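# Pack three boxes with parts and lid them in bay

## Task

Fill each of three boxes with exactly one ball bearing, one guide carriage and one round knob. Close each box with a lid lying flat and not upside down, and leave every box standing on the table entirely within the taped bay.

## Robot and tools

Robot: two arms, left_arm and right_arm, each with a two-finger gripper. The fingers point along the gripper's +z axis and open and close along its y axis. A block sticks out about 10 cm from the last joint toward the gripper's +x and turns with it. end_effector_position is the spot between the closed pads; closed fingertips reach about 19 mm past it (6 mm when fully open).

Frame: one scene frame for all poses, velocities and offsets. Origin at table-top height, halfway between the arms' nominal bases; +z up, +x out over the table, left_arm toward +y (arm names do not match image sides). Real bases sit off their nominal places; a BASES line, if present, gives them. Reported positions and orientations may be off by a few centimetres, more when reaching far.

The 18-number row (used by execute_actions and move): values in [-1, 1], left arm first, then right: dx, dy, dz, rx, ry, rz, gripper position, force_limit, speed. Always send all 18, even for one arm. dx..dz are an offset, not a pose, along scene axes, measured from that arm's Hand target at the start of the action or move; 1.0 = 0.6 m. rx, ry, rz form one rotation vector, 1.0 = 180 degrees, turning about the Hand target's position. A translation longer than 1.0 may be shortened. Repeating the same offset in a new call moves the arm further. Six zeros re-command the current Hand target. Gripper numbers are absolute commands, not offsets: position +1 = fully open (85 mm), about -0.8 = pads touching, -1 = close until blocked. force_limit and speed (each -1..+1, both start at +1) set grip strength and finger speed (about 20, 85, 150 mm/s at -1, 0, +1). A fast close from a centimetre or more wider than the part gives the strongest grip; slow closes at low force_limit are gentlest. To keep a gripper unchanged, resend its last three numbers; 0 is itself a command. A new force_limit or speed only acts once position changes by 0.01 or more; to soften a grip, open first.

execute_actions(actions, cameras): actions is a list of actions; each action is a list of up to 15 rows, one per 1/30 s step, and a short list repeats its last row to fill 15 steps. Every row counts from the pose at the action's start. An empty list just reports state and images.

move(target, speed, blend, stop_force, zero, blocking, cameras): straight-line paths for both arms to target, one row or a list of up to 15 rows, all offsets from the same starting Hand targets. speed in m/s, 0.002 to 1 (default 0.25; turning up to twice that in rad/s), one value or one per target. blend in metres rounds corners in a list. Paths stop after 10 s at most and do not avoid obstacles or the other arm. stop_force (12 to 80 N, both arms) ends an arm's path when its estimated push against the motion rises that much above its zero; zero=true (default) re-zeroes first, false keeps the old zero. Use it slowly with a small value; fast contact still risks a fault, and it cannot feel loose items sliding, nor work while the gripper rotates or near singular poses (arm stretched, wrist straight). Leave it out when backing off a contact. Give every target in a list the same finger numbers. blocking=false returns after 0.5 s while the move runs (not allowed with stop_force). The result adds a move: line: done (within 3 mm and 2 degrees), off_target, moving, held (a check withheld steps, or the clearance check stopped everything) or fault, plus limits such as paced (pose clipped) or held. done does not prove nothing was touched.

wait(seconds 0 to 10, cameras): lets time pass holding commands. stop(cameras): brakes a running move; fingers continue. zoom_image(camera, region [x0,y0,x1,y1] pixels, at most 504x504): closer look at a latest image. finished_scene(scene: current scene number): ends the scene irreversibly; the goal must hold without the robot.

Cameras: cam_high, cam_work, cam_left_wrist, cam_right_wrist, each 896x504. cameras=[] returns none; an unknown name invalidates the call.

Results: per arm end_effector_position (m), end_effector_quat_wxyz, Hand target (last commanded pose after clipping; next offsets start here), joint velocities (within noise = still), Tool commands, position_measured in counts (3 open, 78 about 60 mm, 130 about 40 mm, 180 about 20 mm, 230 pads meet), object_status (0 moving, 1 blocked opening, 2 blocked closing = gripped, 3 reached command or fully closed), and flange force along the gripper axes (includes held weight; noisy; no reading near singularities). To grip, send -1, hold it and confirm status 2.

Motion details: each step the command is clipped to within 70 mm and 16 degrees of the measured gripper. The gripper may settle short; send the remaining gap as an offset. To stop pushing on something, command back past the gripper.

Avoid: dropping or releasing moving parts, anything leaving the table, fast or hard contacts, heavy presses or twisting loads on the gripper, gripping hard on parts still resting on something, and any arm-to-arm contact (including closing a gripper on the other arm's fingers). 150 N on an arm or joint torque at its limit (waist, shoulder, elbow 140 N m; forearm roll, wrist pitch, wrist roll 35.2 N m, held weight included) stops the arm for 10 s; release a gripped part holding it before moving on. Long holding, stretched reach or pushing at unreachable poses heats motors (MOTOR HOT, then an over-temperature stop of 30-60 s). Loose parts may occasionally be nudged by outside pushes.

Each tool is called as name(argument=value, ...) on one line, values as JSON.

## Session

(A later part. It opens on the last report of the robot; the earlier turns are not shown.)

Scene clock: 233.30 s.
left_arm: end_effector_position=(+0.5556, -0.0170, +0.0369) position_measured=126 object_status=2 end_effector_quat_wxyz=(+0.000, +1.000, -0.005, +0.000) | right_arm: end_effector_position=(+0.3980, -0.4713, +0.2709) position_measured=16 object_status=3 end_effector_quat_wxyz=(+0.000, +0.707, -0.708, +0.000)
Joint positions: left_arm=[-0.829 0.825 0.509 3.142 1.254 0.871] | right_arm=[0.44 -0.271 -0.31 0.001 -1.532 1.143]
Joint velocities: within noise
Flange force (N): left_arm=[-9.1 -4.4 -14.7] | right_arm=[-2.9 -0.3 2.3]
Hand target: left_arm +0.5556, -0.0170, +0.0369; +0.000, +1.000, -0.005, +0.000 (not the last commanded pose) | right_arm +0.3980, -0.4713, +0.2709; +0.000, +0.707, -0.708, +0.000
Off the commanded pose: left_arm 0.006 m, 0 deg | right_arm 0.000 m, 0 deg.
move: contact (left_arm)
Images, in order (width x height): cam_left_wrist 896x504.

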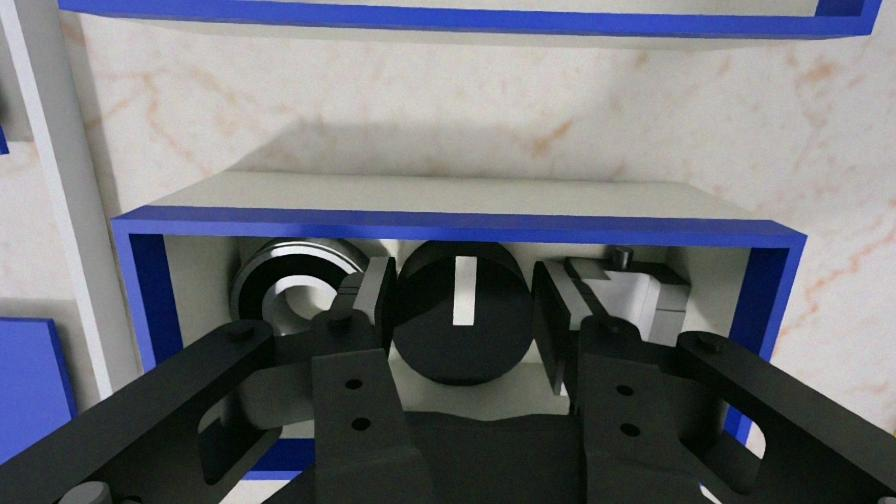

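move(target=[0,0,0.001,0,0,0,0.08,-0.4,-1,0,0,0,0,0,0,0.9,-1,-1], cameras=[])

move(target=[[0,0,0.1,0,0,0,0.08,-0.4,-1,0,0,0,0,0,0,0.9,-1,-1],[-0.06,0.2,0.2,0,0,-0.2,0.1,-0.4,-1,0,0,0,0,0,0,0.9,-1,-1],[-0.0943,0.3475,0.12,0,0,-0.51,0.1,-0.4,-1,0,0,0,0,0,0,0.9,-1,-1]], speed=[0.08,0.3,0.3], blend=[0.01,0.05,0], cameras=["cam_left_wrist","cam_work","cam_high"])

zoom_image(camera="cam_work", region=[380, 230, 500, 350])

Scene clock: 234.97 s.
left_arm: end_effector_position=(+0.5556, -0.0170, +0.0375) position_measured=119 object_status=3 end_effector_quat_wxyz=(+0.000, +1.000, -0.005, +0.000) | right_arm: end_effector_position=(+0.3980, -0.4713, +0.2709) position_measured=16 object_status=3 end_effector_quat_wxyz=(+0.000, +0.707, -0.708, +0.000)
Joint positions: left_arm=[-0.829 0.825 0.509 3.142 1.256 0.871] | right_arm=[0.44 -0.271 -0.31 0.001 -1.532 1.143]
Joint velocities: within noise
Flange force (N): left_arm=[-4.3 -1.8 3.3] | right_arm=[-3.1 -0.3 1.8]
Hand target: left_arm +0.5556, -0.0170, +0.0375; +0.000, +1.000, -0.005, +0.000 | right_arm +0.3980, -0.4713, +0.2709; +0.000, +0.707, -0.708, +0.000
Off the commanded pose: left_arm 0.000 m, 0 deg | right_arm 0.000 m, 0 deg.
move: done
No camera images: "cameras" was empty.

Scene clock: 239.83 s.
left_arm: end_effector_position=(+0.4990, +0.1915, +0.1095) position_measured=117 object_status=3 end_effector_quat_wxyz=(+0.000, +0.692, -0.722, +0.000) | right_arm: end_effector_position=(+0.3980, -0.4713, +0.2709) position_measured=16 object_status=3 end_effector_quat_wxyz=(+0.000, +0.707, -0.708, +0.000)
Joint positions: left_arm=[-0.661 0.364 -0.033 3.141 1.174 -0.899] | right_arm=[0.44 -0.271 -0.31 0.001 -1.532 1.143]
Joint velocities: within noise
Flange force (N): left_arm=[0.5 3.1 4.0] | right_arm=[-2.5 -0.8 1.8]
Hand target: left_arm +0.4990, +0.1915, +0.1095; +0.000, +0.692, -0.722, +0.000 | right_arm +0.3980, -0.4713, +0.2709; +0.000, +0.707, -0.708, +0.000
Off the commanded pose: left_arm 0.000 m, 0 deg | right_arm 0.000 m, 0 deg.
move: done; blend cut to 0 m at target 2
Images, in order (width x height): cam_high 896x504, cam_work 896x504, cam_left_wrist 896x504.

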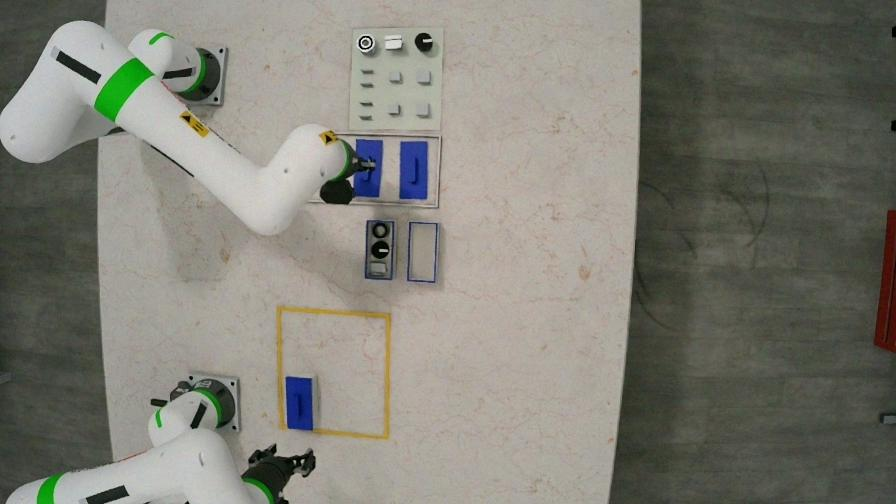

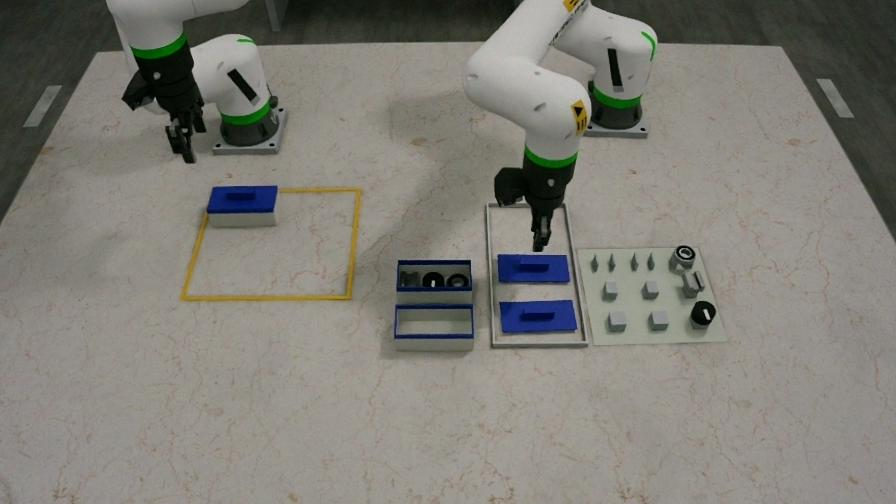

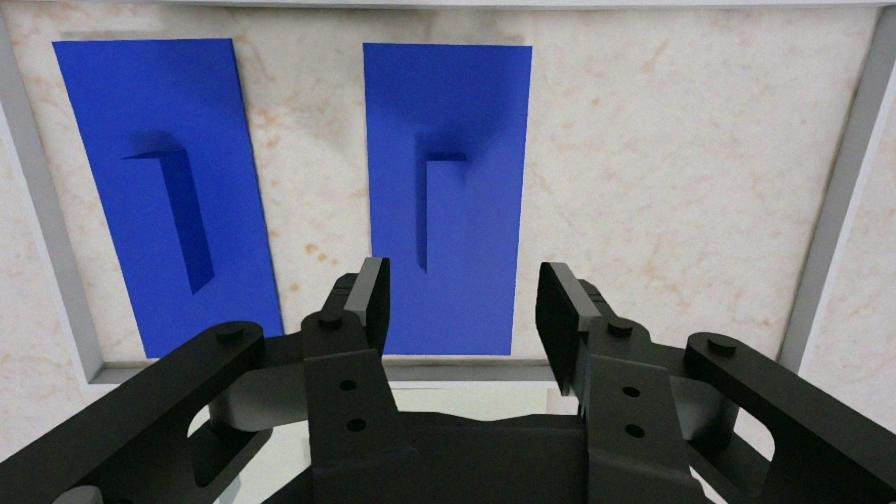

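Scaled by 4.200 from the camera's 896x504 image, which has a finer 1280x720 frame.

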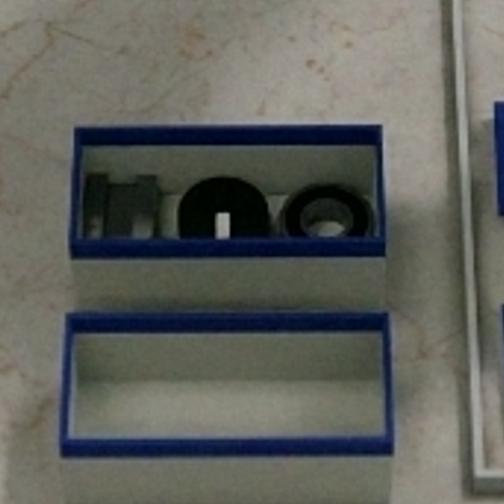

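move(target=[[0.007,0,-0.03,0,0,0,0.1,-0.4,-1,0,0,0,0,0,0,0.9,-1,-1],[0.007,0,-0.129,0,0,0,0.1,-0.4,-1,0,0,0,0,0,0,0.9,-1,-1]], speed=0.1, cameras=["cam_left_wrist"])

move(target=[0,0,0,0,0,0,-1,-0.4,-1,0,0,0,0,0,0,0.9,-1,-1], cameras=["cam_left_wrist"])

move(target=[0,0,0.2,0,0,0,-1,-0.4,-1,0,0,0,0,0,0,0.9,-1,-1], speed=0.1, cameras=["cam_left_wrist","cam_work","cam_high"])

zoom_image(camera="cam_work", region=[380, 170, 580, 330])

Scene clock: 241.47 s.
left_arm: end_effector_position=(+0.5032, +0.1915, +0.0321) position_measured=117 object_status=3 end_effector_quat_wxyz=(+0.000, +0.692, -0.722, +0.000) | right_arm: end_effector_position=(+0.3980, -0.4713, +0.2709) position_measured=16 object_status=3 end_effector_quat_wxyz=(+0.000, +0.707, -0.708, +0.000)
Joint positions: left_arm=[-0.656 0.459 -0.1 3.141 1.012 -0.904] | right_arm=[0.44 -0.271 -0.31 0.001 -1.532 1.143]
Joint velocities: within noise
Flange force (N): left_arm=[-0.4 3.5 3.8] | right_arm=[-3.4 -0.7 1.7]
Hand target: left_arm +0.5032, +0.1915, +0.0321; +0.000, +0.692, -0.722, +0.000 | right_arm +0.3980, -0.4713, +0.2709; +0.000, +0.707, -0.708, +0.000
Off the commanded pose: left_arm 0.000 m, 0 deg | right_arm 0.000 m, 0 deg.
move: done
Images, in order (width x height): cam_left_wrist 896x504.

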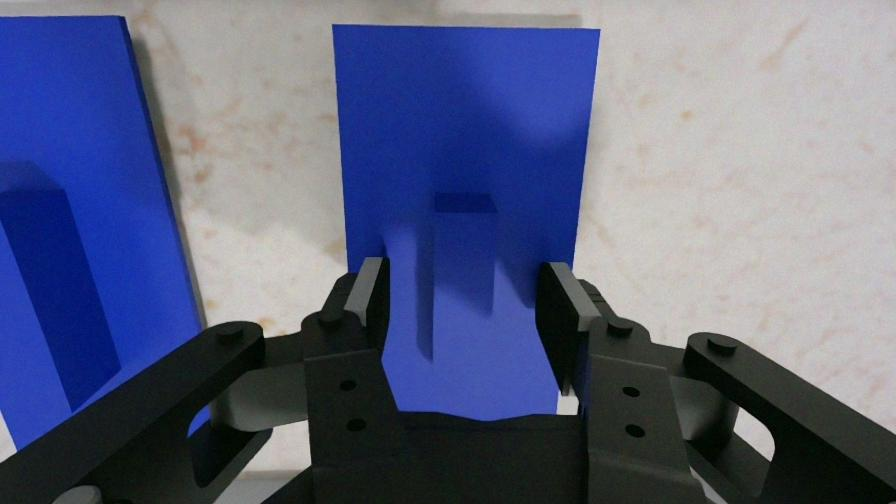

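Scene clock: 243.13 s.
left_arm: end_effector_position=(+0.5032, +0.1915, +0.0321) position_measured=191 object_status=0 end_effector_quat_wxyz=(+0.000, +0.692, -0.722, +0.000) | right_arm: end_effector_position=(+0.3980, -0.4713, +0.2709) position_measured=16 object_status=3 end_effector_quat_wxyz=(+0.000, +0.707, -0.708, +0.000)
Joint positions: left_arm=[-0.656 0.459 -0.1 3.141 1.012 -0.904] | right_arm=[0.44 -0.271 -0.31 0.001 -1.532 1.143]
Joint velocities: within noise
Flange force (N): left_arm=[-0.7 6.1 -6.6] | right_arm=[-2.6 -0.6 2.2]
Hand target: left_arm +0.5032, +0.1915, +0.0321; +0.000, +0.692, -0.722, +0.000 | right_arm +0.3980, -0.4713, +0.2709; +0.000, +0.707, -0.708, +0.000
Off the commanded pose: left_arm 0.000 m, 0 deg | right_arm 0.000 m, 0 deg.
move: done
Images, in order (width x height): cam_left_wrist 896x504.

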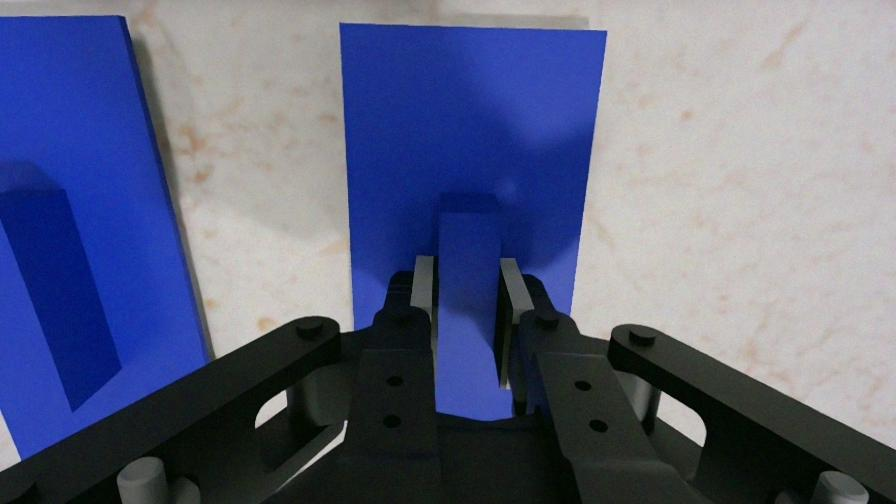

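Scene clock: 244.70 s.
left_arm: end_effector_position=(+0.5032, +0.1916, +0.1521) position_measured=191 object_status=2 end_effector_quat_wxyz=(+0.000, +0.692, -0.721, +0.000) | right_arm: end_effector_position=(+0.3980, -0.4713, +0.2709) position_measured=16 object_status=3 end_effector_quat_wxyz=(+0.000, +0.707, -0.708, +0.000)
Joint positions: left_arm=[-0.656 0.337 0.036 3.141 1.27 -0.904] | right_arm=[0.44 -0.271 -0.31 0.001 -1.532 1.143]
Joint velocities: within noise
Flange force (N): left_arm=[-0.1 3.5 4.6] | right_arm=[-3.4 0.7 2.2]
Hand target: left_arm +0.5032, +0.1915, +0.1521; +0.000, +0.692, -0.722, +0.000 | right_arm +0.3980, -0.4713, +0.2709; +0.000, +0.707, -0.708, +0.000
Off the commanded pose: left_arm 0.000 m, 0 deg | right_arm 0.000 m, 0 deg.
move: done
Images, in order (width x height): cam_high 896x504, cam_work 896x504, cam_left_wrist 896x504.

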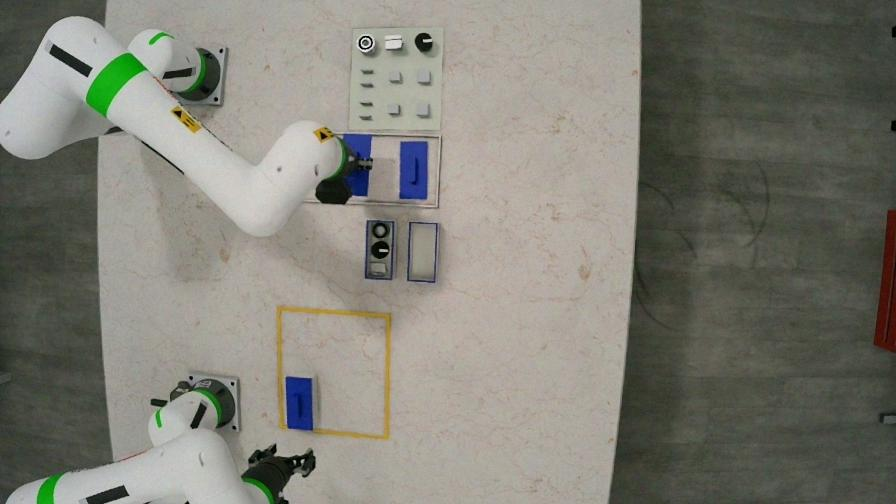

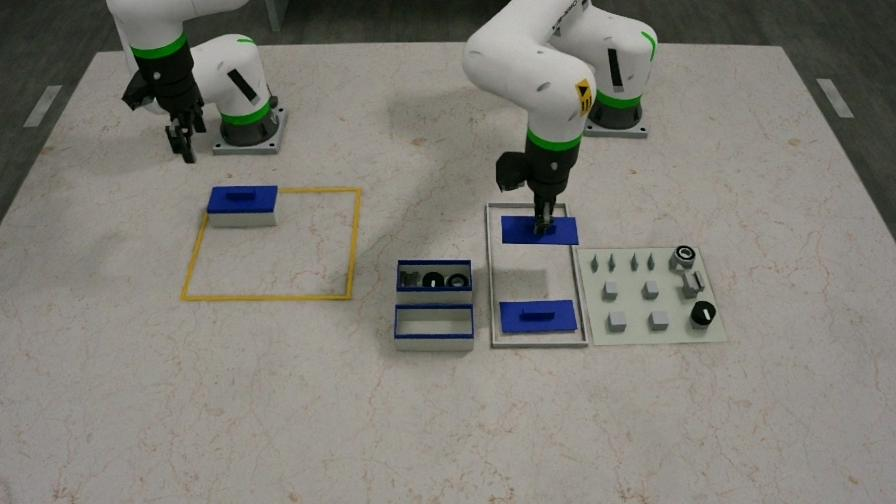

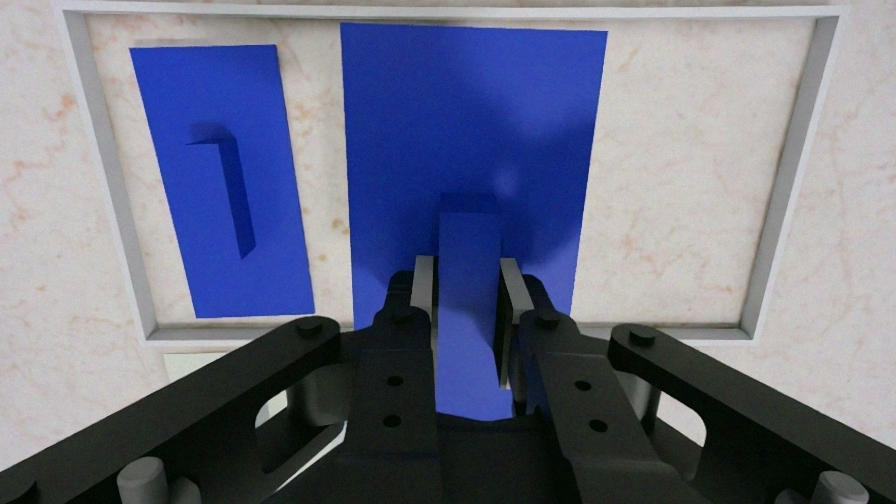

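Scaled by 2.520 from the camera's 896x504 image, which has a finer 1280x720 frame.

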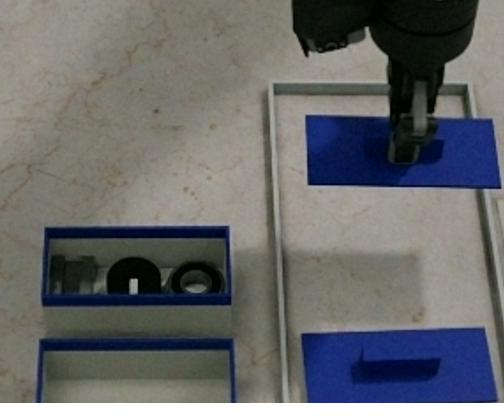

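move(target=[[0.083,-0.3458,0.01,0,0,0.01,-1,-0.4,-1,0,0,0,0,0,0,0.9,-1,-1],[0.083,-0.3458,-0.088,0,0,0.01,-1,-0.4,-1,0,0,0,0,0,0,0.9,-1,-1]], speed=[0.2,0.1], cameras=["cam_left_wrist","cam_work","cam_high"])

zoom_image(camera="cam_work", region=[380, 210, 500, 330])

zoom_image(camera="cam_high", region=[340, 200, 450, 300])

zoom_image(camera="cam_left_wrist", region=[300, 0, 660, 340])

Scene clock: 247.47 s.
left_arm: end_effector_position=(+0.5530, -0.0160, +0.0993) position_measured=191 object_status=2 end_effector_quat_wxyz=(+0.000, +0.704, -0.711, +0.000) | right_arm: end_effector_position=(+0.3980, -0.4713, +0.2709) position_measured=16 object_status=3 end_effector_quat_wxyz=(+0.000, +0.707, -0.708, +0.000)
Joint positions: left_arm=[-0.831 0.772 0.569 3.142 1.367 -0.698] | right_arm=[0.44 -0.271 -0.31 0.001 -1.532 1.143]
Joint velocities: within noise
Flange force (N): left_arm=[-2.5 4.7 4.8] | right_arm=[-3.2 -0.2 2.0]
Hand target: left_arm +0.5530, -0.0159, +0.0993; +0.000, +0.704, -0.711, +0.000 | right_arm +0.3980, -0.4713, +0.2709; +0.000, +0.707, -0.708, +0.000
Off the commanded pose: left_arm 0.000 m, 0 deg | right_arm 0.000 m, 0 deg.
move: done
Images, in order (width x height): cam_high 896x504, cam_work 896x504, cam_left_wrist 896x504.

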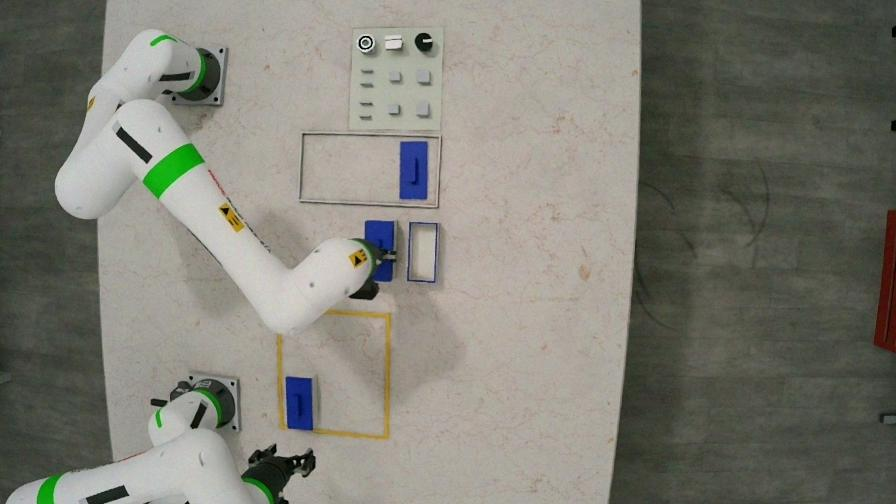

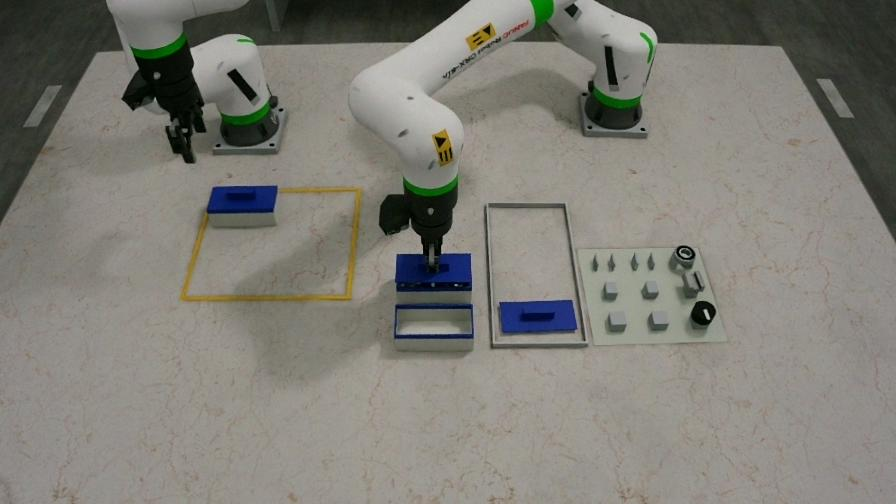

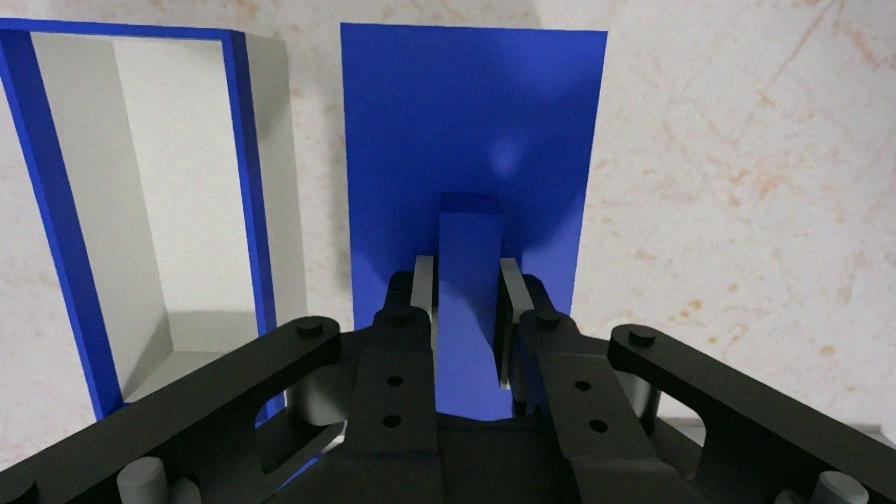

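Scaled by 4.200 from the camera's 896x504 image, which has a finer 1280x720 frame.

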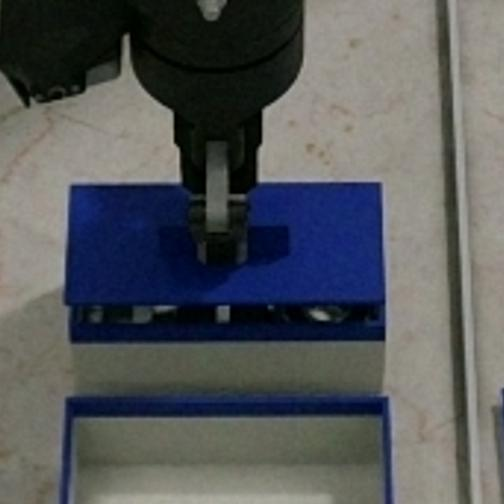

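Scaled by 4.582 from the camera's 896x504 image, which has a finer 1280x720 frame.

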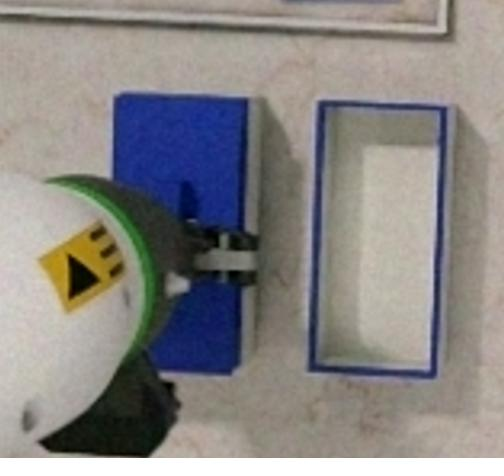

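Scaled by 1.400 from the camera's 896x504 image, which has a finer 1280x720 frame.

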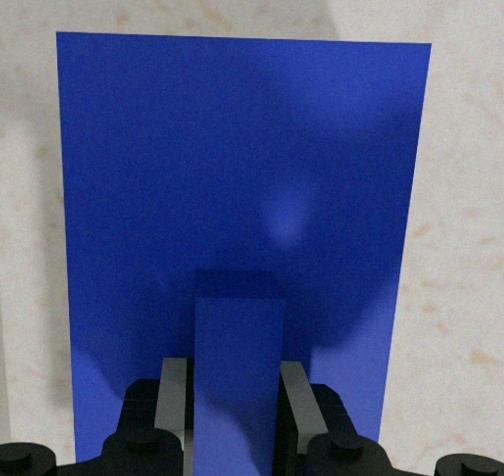

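move(target=[[0,0.002,0,0,0,0,-1,-0.4,-1,0,0,0,0,0,0,0.9,-1,-1]], cameras=[])

move(target=[0,0,-0.05,0,0,0,-1,-0.4,-1,0,0,0,0,0,0,0.9,-1,-1], speed=0.02, stop_force=12, cameras=["cam_left_wrist","cam_work","cam_high"])

zoom_image(camera="cam_work", region=[380, 210, 500, 330])

zoom_image(camera="cam_left_wrist", region=[300, 0, 660, 340])

Scene clock: 254.60 s.
left_arm: end_effector_position=(+0.5530, -0.0147, +0.0993) position_measured=191 object_status=2 end_effector_quat_wxyz=(+0.000, +0.704, -0.711, +0.000) | right_arm: end_effector_position=(+0.3980, -0.4713, +0.2709) position_measured=16 object_status=3 end_effector_quat_wxyz=(+0.000, +0.707, -0.708, +0.000)
Joint positions: left_arm=[-0.83 0.77 0.565 3.141 1.366 -0.699] | right_arm=[0.44 -0.271 -0.31 0.001 -1.532 1.143]
Joint velocities: within noise
Flange force (N): left_arm=[-2.5 5.1 4.8] | right_arm=[-2.5 0.7 2.5]
Hand target: left_arm +0.5530, -0.0147, +0.0993; +0.000, +0.704, -0.711, +0.000 | right_arm +0.3980, -0.4713, +0.2709; +0.000, +0.707, -0.708, +0.000
Off the commanded pose: left_arm 0.000 m, 0 deg | right_arm 0.000 m, 0 deg.
move: done
No camera images: "cameras" was empty.

Scene clock: 256.20 s.
left_arm: end_effector_position=(+0.5531, -0.0148, +0.0794) position_measured=191 object_status=2 end_effector_quat_wxyz=(+0.000, +0.704, -0.711, +0.000) | right_arm: end_effector_position=(+0.3980, -0.4713, +0.2709) position_measured=16 object_status=3 end_effector_quat_wxyz=(+0.000, +0.707, -0.708, +0.000)
Joint positions: left_arm=[-0.83 0.783 0.539 3.141 1.327 -0.699] | right_arm=[0.44 -0.271 -0.31 0.001 -1.532 1.143]
Joint velocities: within noise
Flange force (N): left_arm=[-4.2 14.3 -24.8] | right_arm=[-3.1 0.1 1.8]
Hand target: left_arm +0.5531, -0.0148, +0.0793; +0.000, +0.704, -0.711, +0.000 (not the last commanded pose) | right_arm +0.3980, -0.4713, +0.2709; +0.000, +0.707, -0.708, +0.000
Off the commanded pose: left_arm 0.010 m, 0 deg | right_arm 0.000 m, 0 deg.
move: contact (left_arm)
Images, in order (width x height): cam_high 896x504, cam_work 896x504, cam_left_wrist 896x504.

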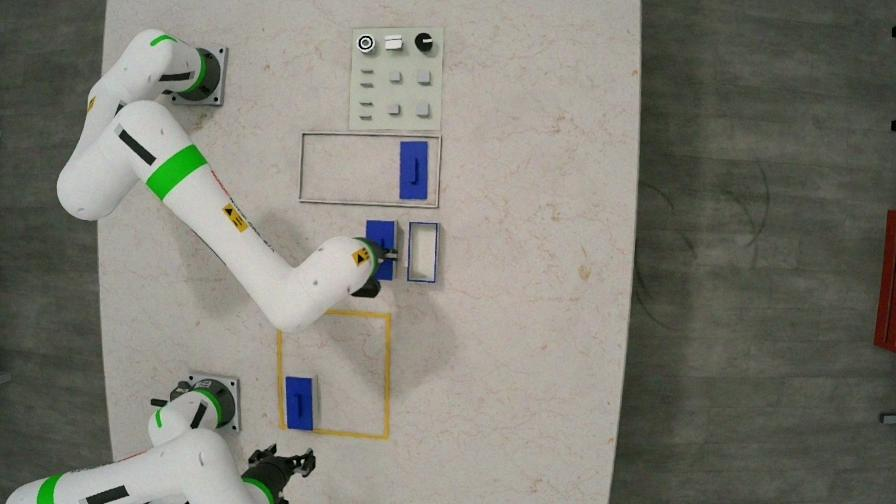

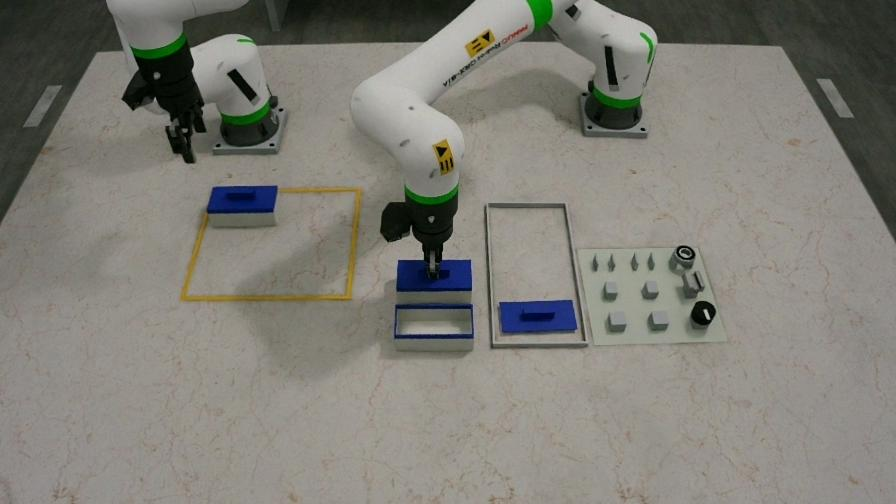

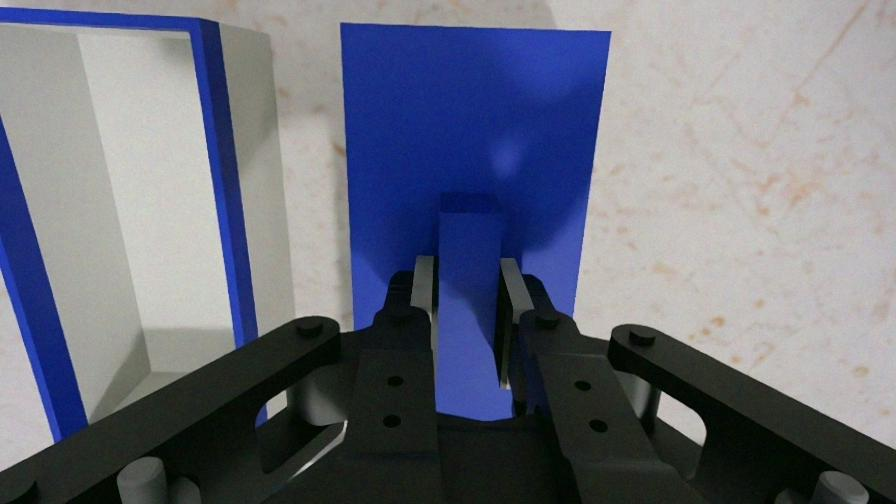

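Scaled by 4.200 from the camera's 896x504 image, which has a finer 1280x720 frame.

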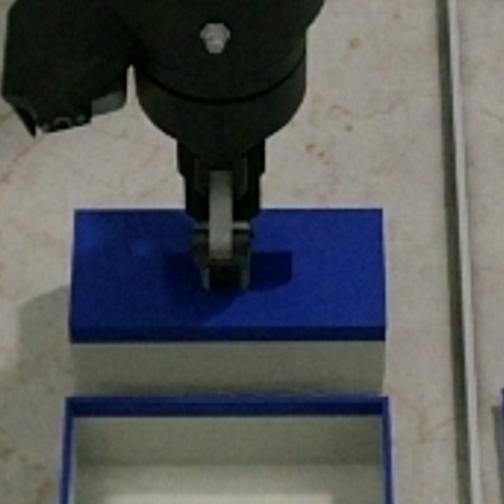

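Scaled by 1.400 from the camera's 896x504 image, which has a finer 1280x720 frame.

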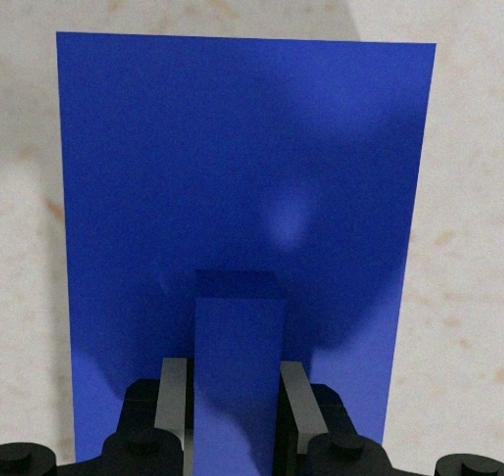

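move(target=[0,0,0,0,0,0,-0.2,-0.4,-1,0,0,0,0,0,0,0.9,-1,-1], cameras=[])

move(target=[[0,0,0.1,0,0,0,-0.2,-0.4,-1,0,0,0,0,0,0,1,-1,-1],[-0.03,0.4,0.2,0,0,0.25,0.4,-0.4,-1,0.04,0.15,0,0,0,0,1,-1,-1],[-0.078,0.88,0.085,0,0,0.503,0.4,-0.4,-1,0.265,0.76,-0.18,0,0,-0.003,1,-1,-1]], speed=[0.08,0.3,0.3], blend=[0.01,0.05,0])

zoom_image(camera="cam_work", region=[360, 150, 540, 330])

Scene clock: 257.50 s.
left_arm: end_effector_position=(+0.5530, -0.0148, +0.0793) position_measured=154 object_status=0 end_effector_quat_wxyz=(+0.000, +0.704, -0.711, +0.000) | right_arm: end_effector_position=(+0.3980, -0.4713, +0.2709) position_measured=16 object_status=3 end_effector_quat_wxyz=(+0.000, +0.707, -0.708, +0.000)
Joint positions: left_arm=[-0.83 0.783 0.539 3.141 1.327 -0.699] | right_arm=[0.44 -0.271 -0.31 0.001 -1.532 1.143]
Joint velocities: within noise
Flange force (N): left_arm=[-2.0 4.7 3.3] | right_arm=[-2.4 0.1 2.9]
Hand target: left_arm +0.5531, -0.0148, +0.0793; +0.000, +0.704, -0.711, +0.000 | right_arm +0.3980, -0.4713, +0.2709; +0.000, +0.707, -0.708, +0.000
Off the commanded pose: left_arm 0.000 m, 0 deg | right_arm 0.000 m, 0 deg.
move: done
No camera images: "cameras" was empty.

Scene clock: 264.00 s.
left_arm: end_effector_position=(+0.5063, +0.5132, +0.1304) position_measured=78 object_status=3 end_effector_quat_wxyz=(+0.000, +1.000, +0.000, +0.000) | right_arm: end_effector_position=(+0.5570, -0.0153, +0.1630) position_measured=3 object_status=3 end_effector_quat_wxyz=(+0.000, +0.703, -0.711, +0.000)
Joint positions: left_arm=[-0.078 0.225 -0.161 3.141 1.185 0.13] | right_arm=[0.954 0.656 0.529 0.001 -1.444 0.619]
Joint velocities: within noise
Flange force (N): left_arm=[-1.9 2.0 4.3] | right_arm=[1.7 3.8 2.2]
Hand target: left_arm +0.5063, +0.5132, +0.1303; +0.000, +1.000, +0.000, +0.000 | right_arm +0.5570, -0.0153, +0.1629; +0.000, +0.703, -0.711, +0.000
Off the commanded pose: left_arm 0.000 m, 0 deg | right_arm 0.000 m, 0 deg.
move: done; blend cut to 0 m at target 1, 0 m at target 2

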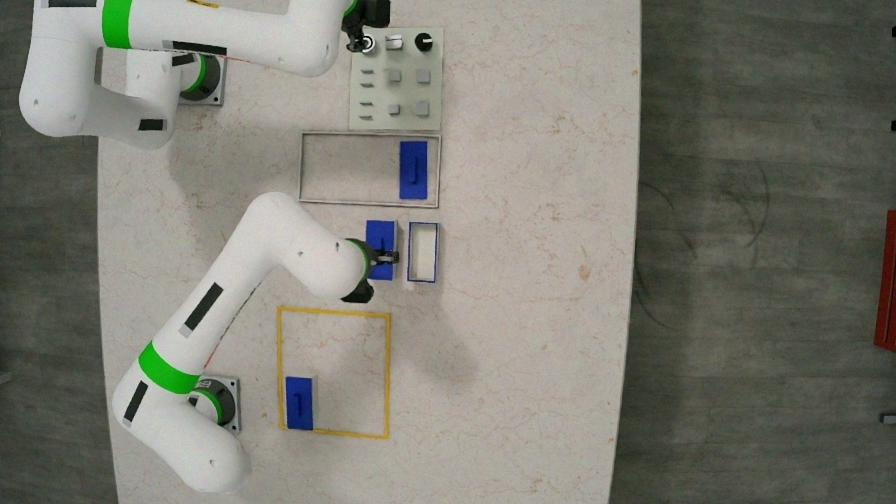

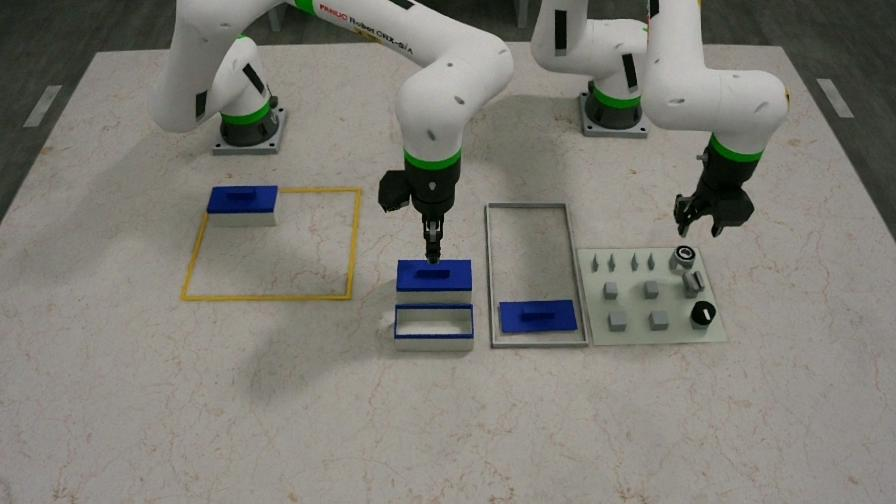

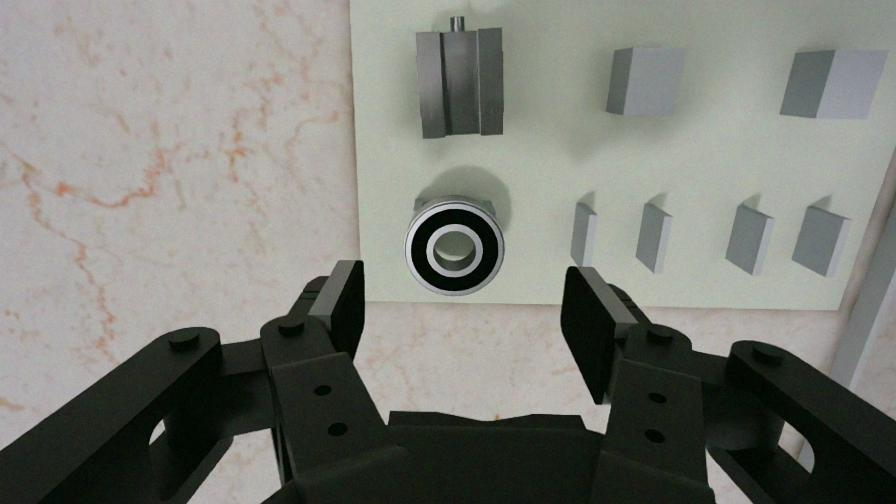

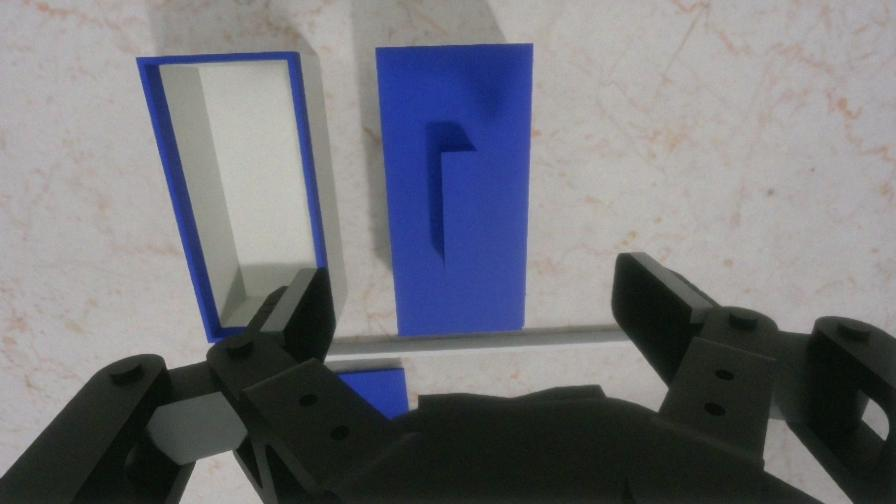

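Scaled by 2.800 from the camera's 896x504 image, which has a finer 1280x720 frame.

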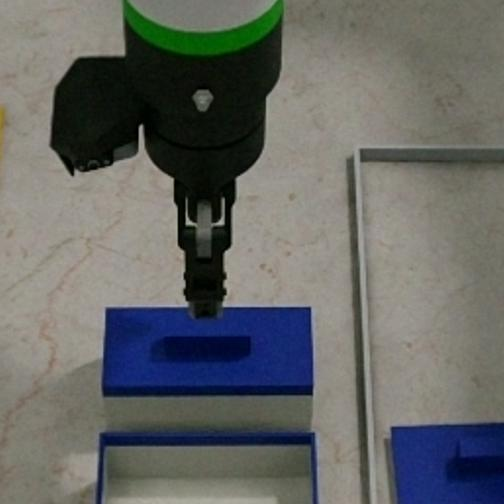

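move(target=[[-0.005,0,-0.07,0,0,0,0.4,-0.4,-1,0,0,-0.14,0,0,0,1,-1,-1],[-0.005,0,-0.138,0,0,0,0.4,-0.4,-1,0,0,-0.2182,0,0,0,1,-1,-1]], speed=0.08, cameras=["cam_left_wrist","cam_right_wrist","cam_work"])

zoom_image(camera="cam_work", region=[360, 150, 540, 330])

Scene clock: 266.37 s.
left_arm: end_effector_position=(+0.5033, +0.5132, +0.0476) position_measured=78 object_status=3 end_effector_quat_wxyz=(+0.000, +1.000, +0.000, +0.000) | right_arm: end_effector_position=(+0.5570, -0.0153, +0.0321) position_measured=3 object_status=3 end_effector_quat_wxyz=(+0.000, +0.703, -0.711, +0.000)
Joint positions: left_arm=[-0.079 0.314 -0.264 3.142 0.993 0.131] | right_arm=[0.954 0.746 0.36 0.001 -1.185 0.619]
Joint velocities: within noise
Flange force (N): left_arm=[-2.6 1.9 4.0] | right_arm=[0.0 1.5 0.7]
Hand target: left_arm +0.5033, +0.5132, +0.0475; +0.000, +1.000, +0.000, +0.000 | right_arm +0.5570, -0.0153, +0.0320; +0.000, +0.703, -0.711, +0.000
Off the commanded pose: left_arm 0.000 m, 0 deg | right_arm 0.000 m, 0 deg.
move: done
Images, in order (width x height): cam_work 896x504, cam_left_wrist 896x504, cam_right_wrist 896x504.

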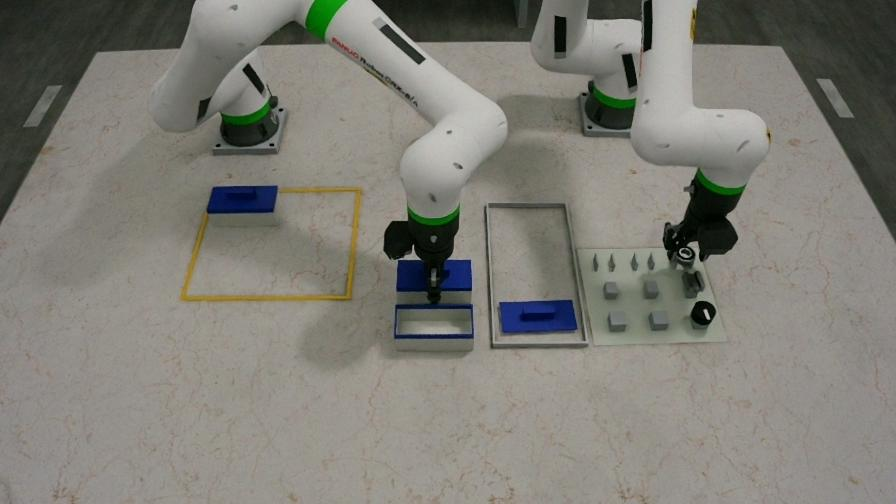

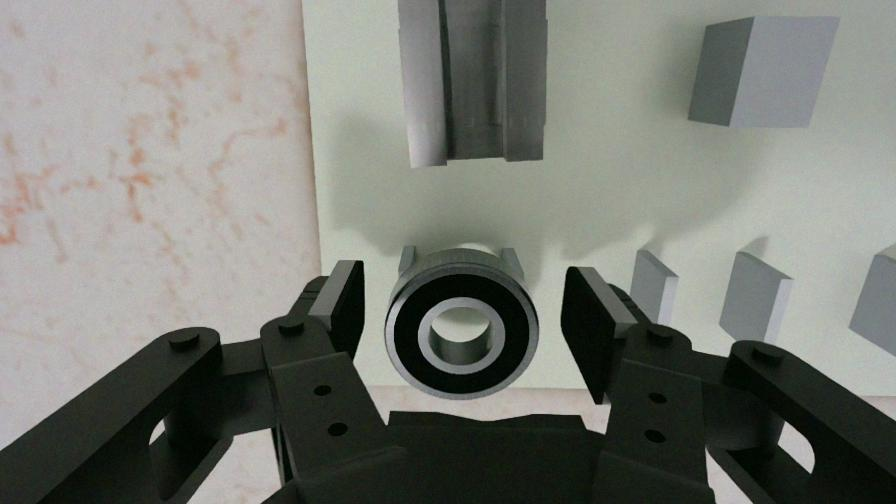

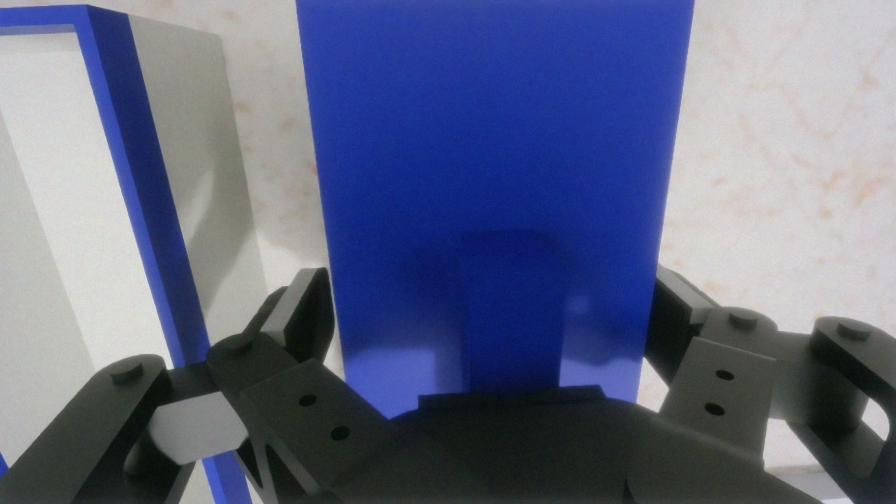

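Scaled by 2.800 from the camera's 896x504 image, which has a finer 1280x720 frame.

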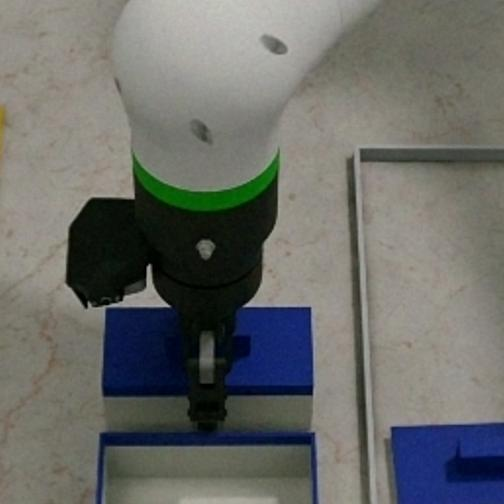

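move(target=[0,0,0,0,0,0,-1,-0.4,-1,0,0,0,0,0,0,-1,-1,-1], cameras=[])

move(target=[0,0,0.25,0,0,0,-1,-0.4,-1,0,0,0.05,0,0,0,-1,-1,-1], speed=0.1, cameras=["cam_work","cam_left_wrist"])

Scene clock: 268.57 s.
left_arm: end_effector_position=(+0.5033, +0.5132, +0.0476) position_measured=118 object_status=2 end_effector_quat_wxyz=(+0.000, +1.000, +0.000, +0.000) | right_arm: end_effector_position=(+0.5570, -0.0153, +0.0320) position_measured=50 object_status=2 end_effector_quat_wxyz=(+0.000, +0.703, -0.711, +0.000)
Joint positions: left_arm=[-0.079 0.314 -0.264 3.141 0.993 0.131] | right_arm=[0.954 0.746 0.36 0.001 -1.185 0.619]
Joint velocities: within noise
Flange force (N): left_arm=[-3.4 2.7 -6.8] | right_arm=[-0.9 4.8 -5.4]
Hand target: left_arm +0.5033, +0.5132, +0.0475; +0.000, +1.000, +0.000, +0.000 | right_arm +0.5570, -0.0153, +0.0320; +0.000, +0.703, -0.711, +0.000
Off the commanded pose: left_arm 0.000 m, 0 deg | right_arm 0.000 m, 0 deg.
move: done
No camera images: "cameras" was empty.

Scene clock: 270.43 s.
left_arm: end_effector_position=(+0.5033, +0.5132, +0.1975) position_measured=118 object_status=2 end_effector_quat_wxyz=(+0.000, +1.000, +0.000, +0.000) | right_arm: end_effector_position=(+0.5570, -0.0153, +0.0620) position_measured=50 object_status=2 end_effector_quat_wxyz=(+0.000, +0.703, -0.711, +0.000)
Joint positions: left_arm=[-0.079 0.168 -0.065 3.141 1.338 0.131] | right_arm=[0.954 0.718 0.388 0.001 -1.241 0.619]
Joint velocities: within noise
Flange force (N): left_arm=[-1.7 1.6 5.6] | right_arm=[1.9 3.6 5.4]
Hand target: left_arm +0.5033, +0.5132, +0.1975; +0.000, +1.000, +0.000, +0.000 | right_arm +0.5570, -0.0153, +0.0620; +0.000, +0.703, -0.711, +0.000
Off the commanded pose: left_arm 0.000 m, 0 deg | right_arm 0.000 m, 0 deg.
move: done
Images, in order (width x height): cam_work 896x504, cam_left_wrist 896x504.

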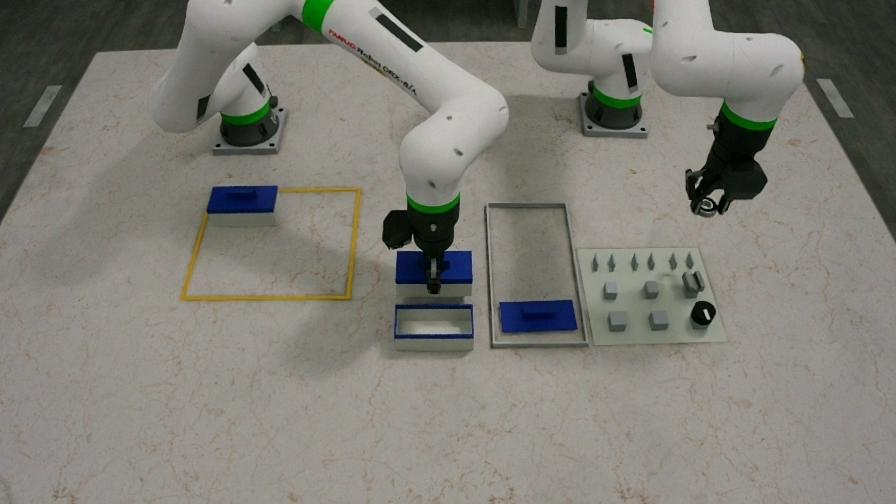

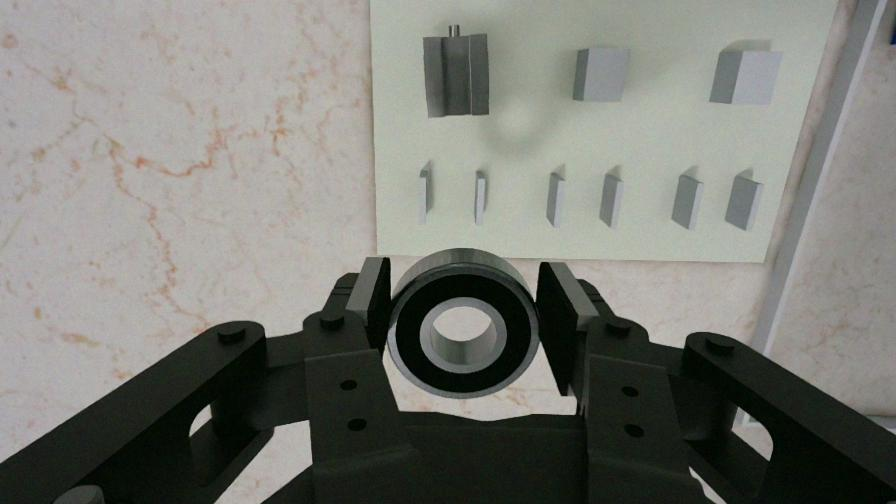

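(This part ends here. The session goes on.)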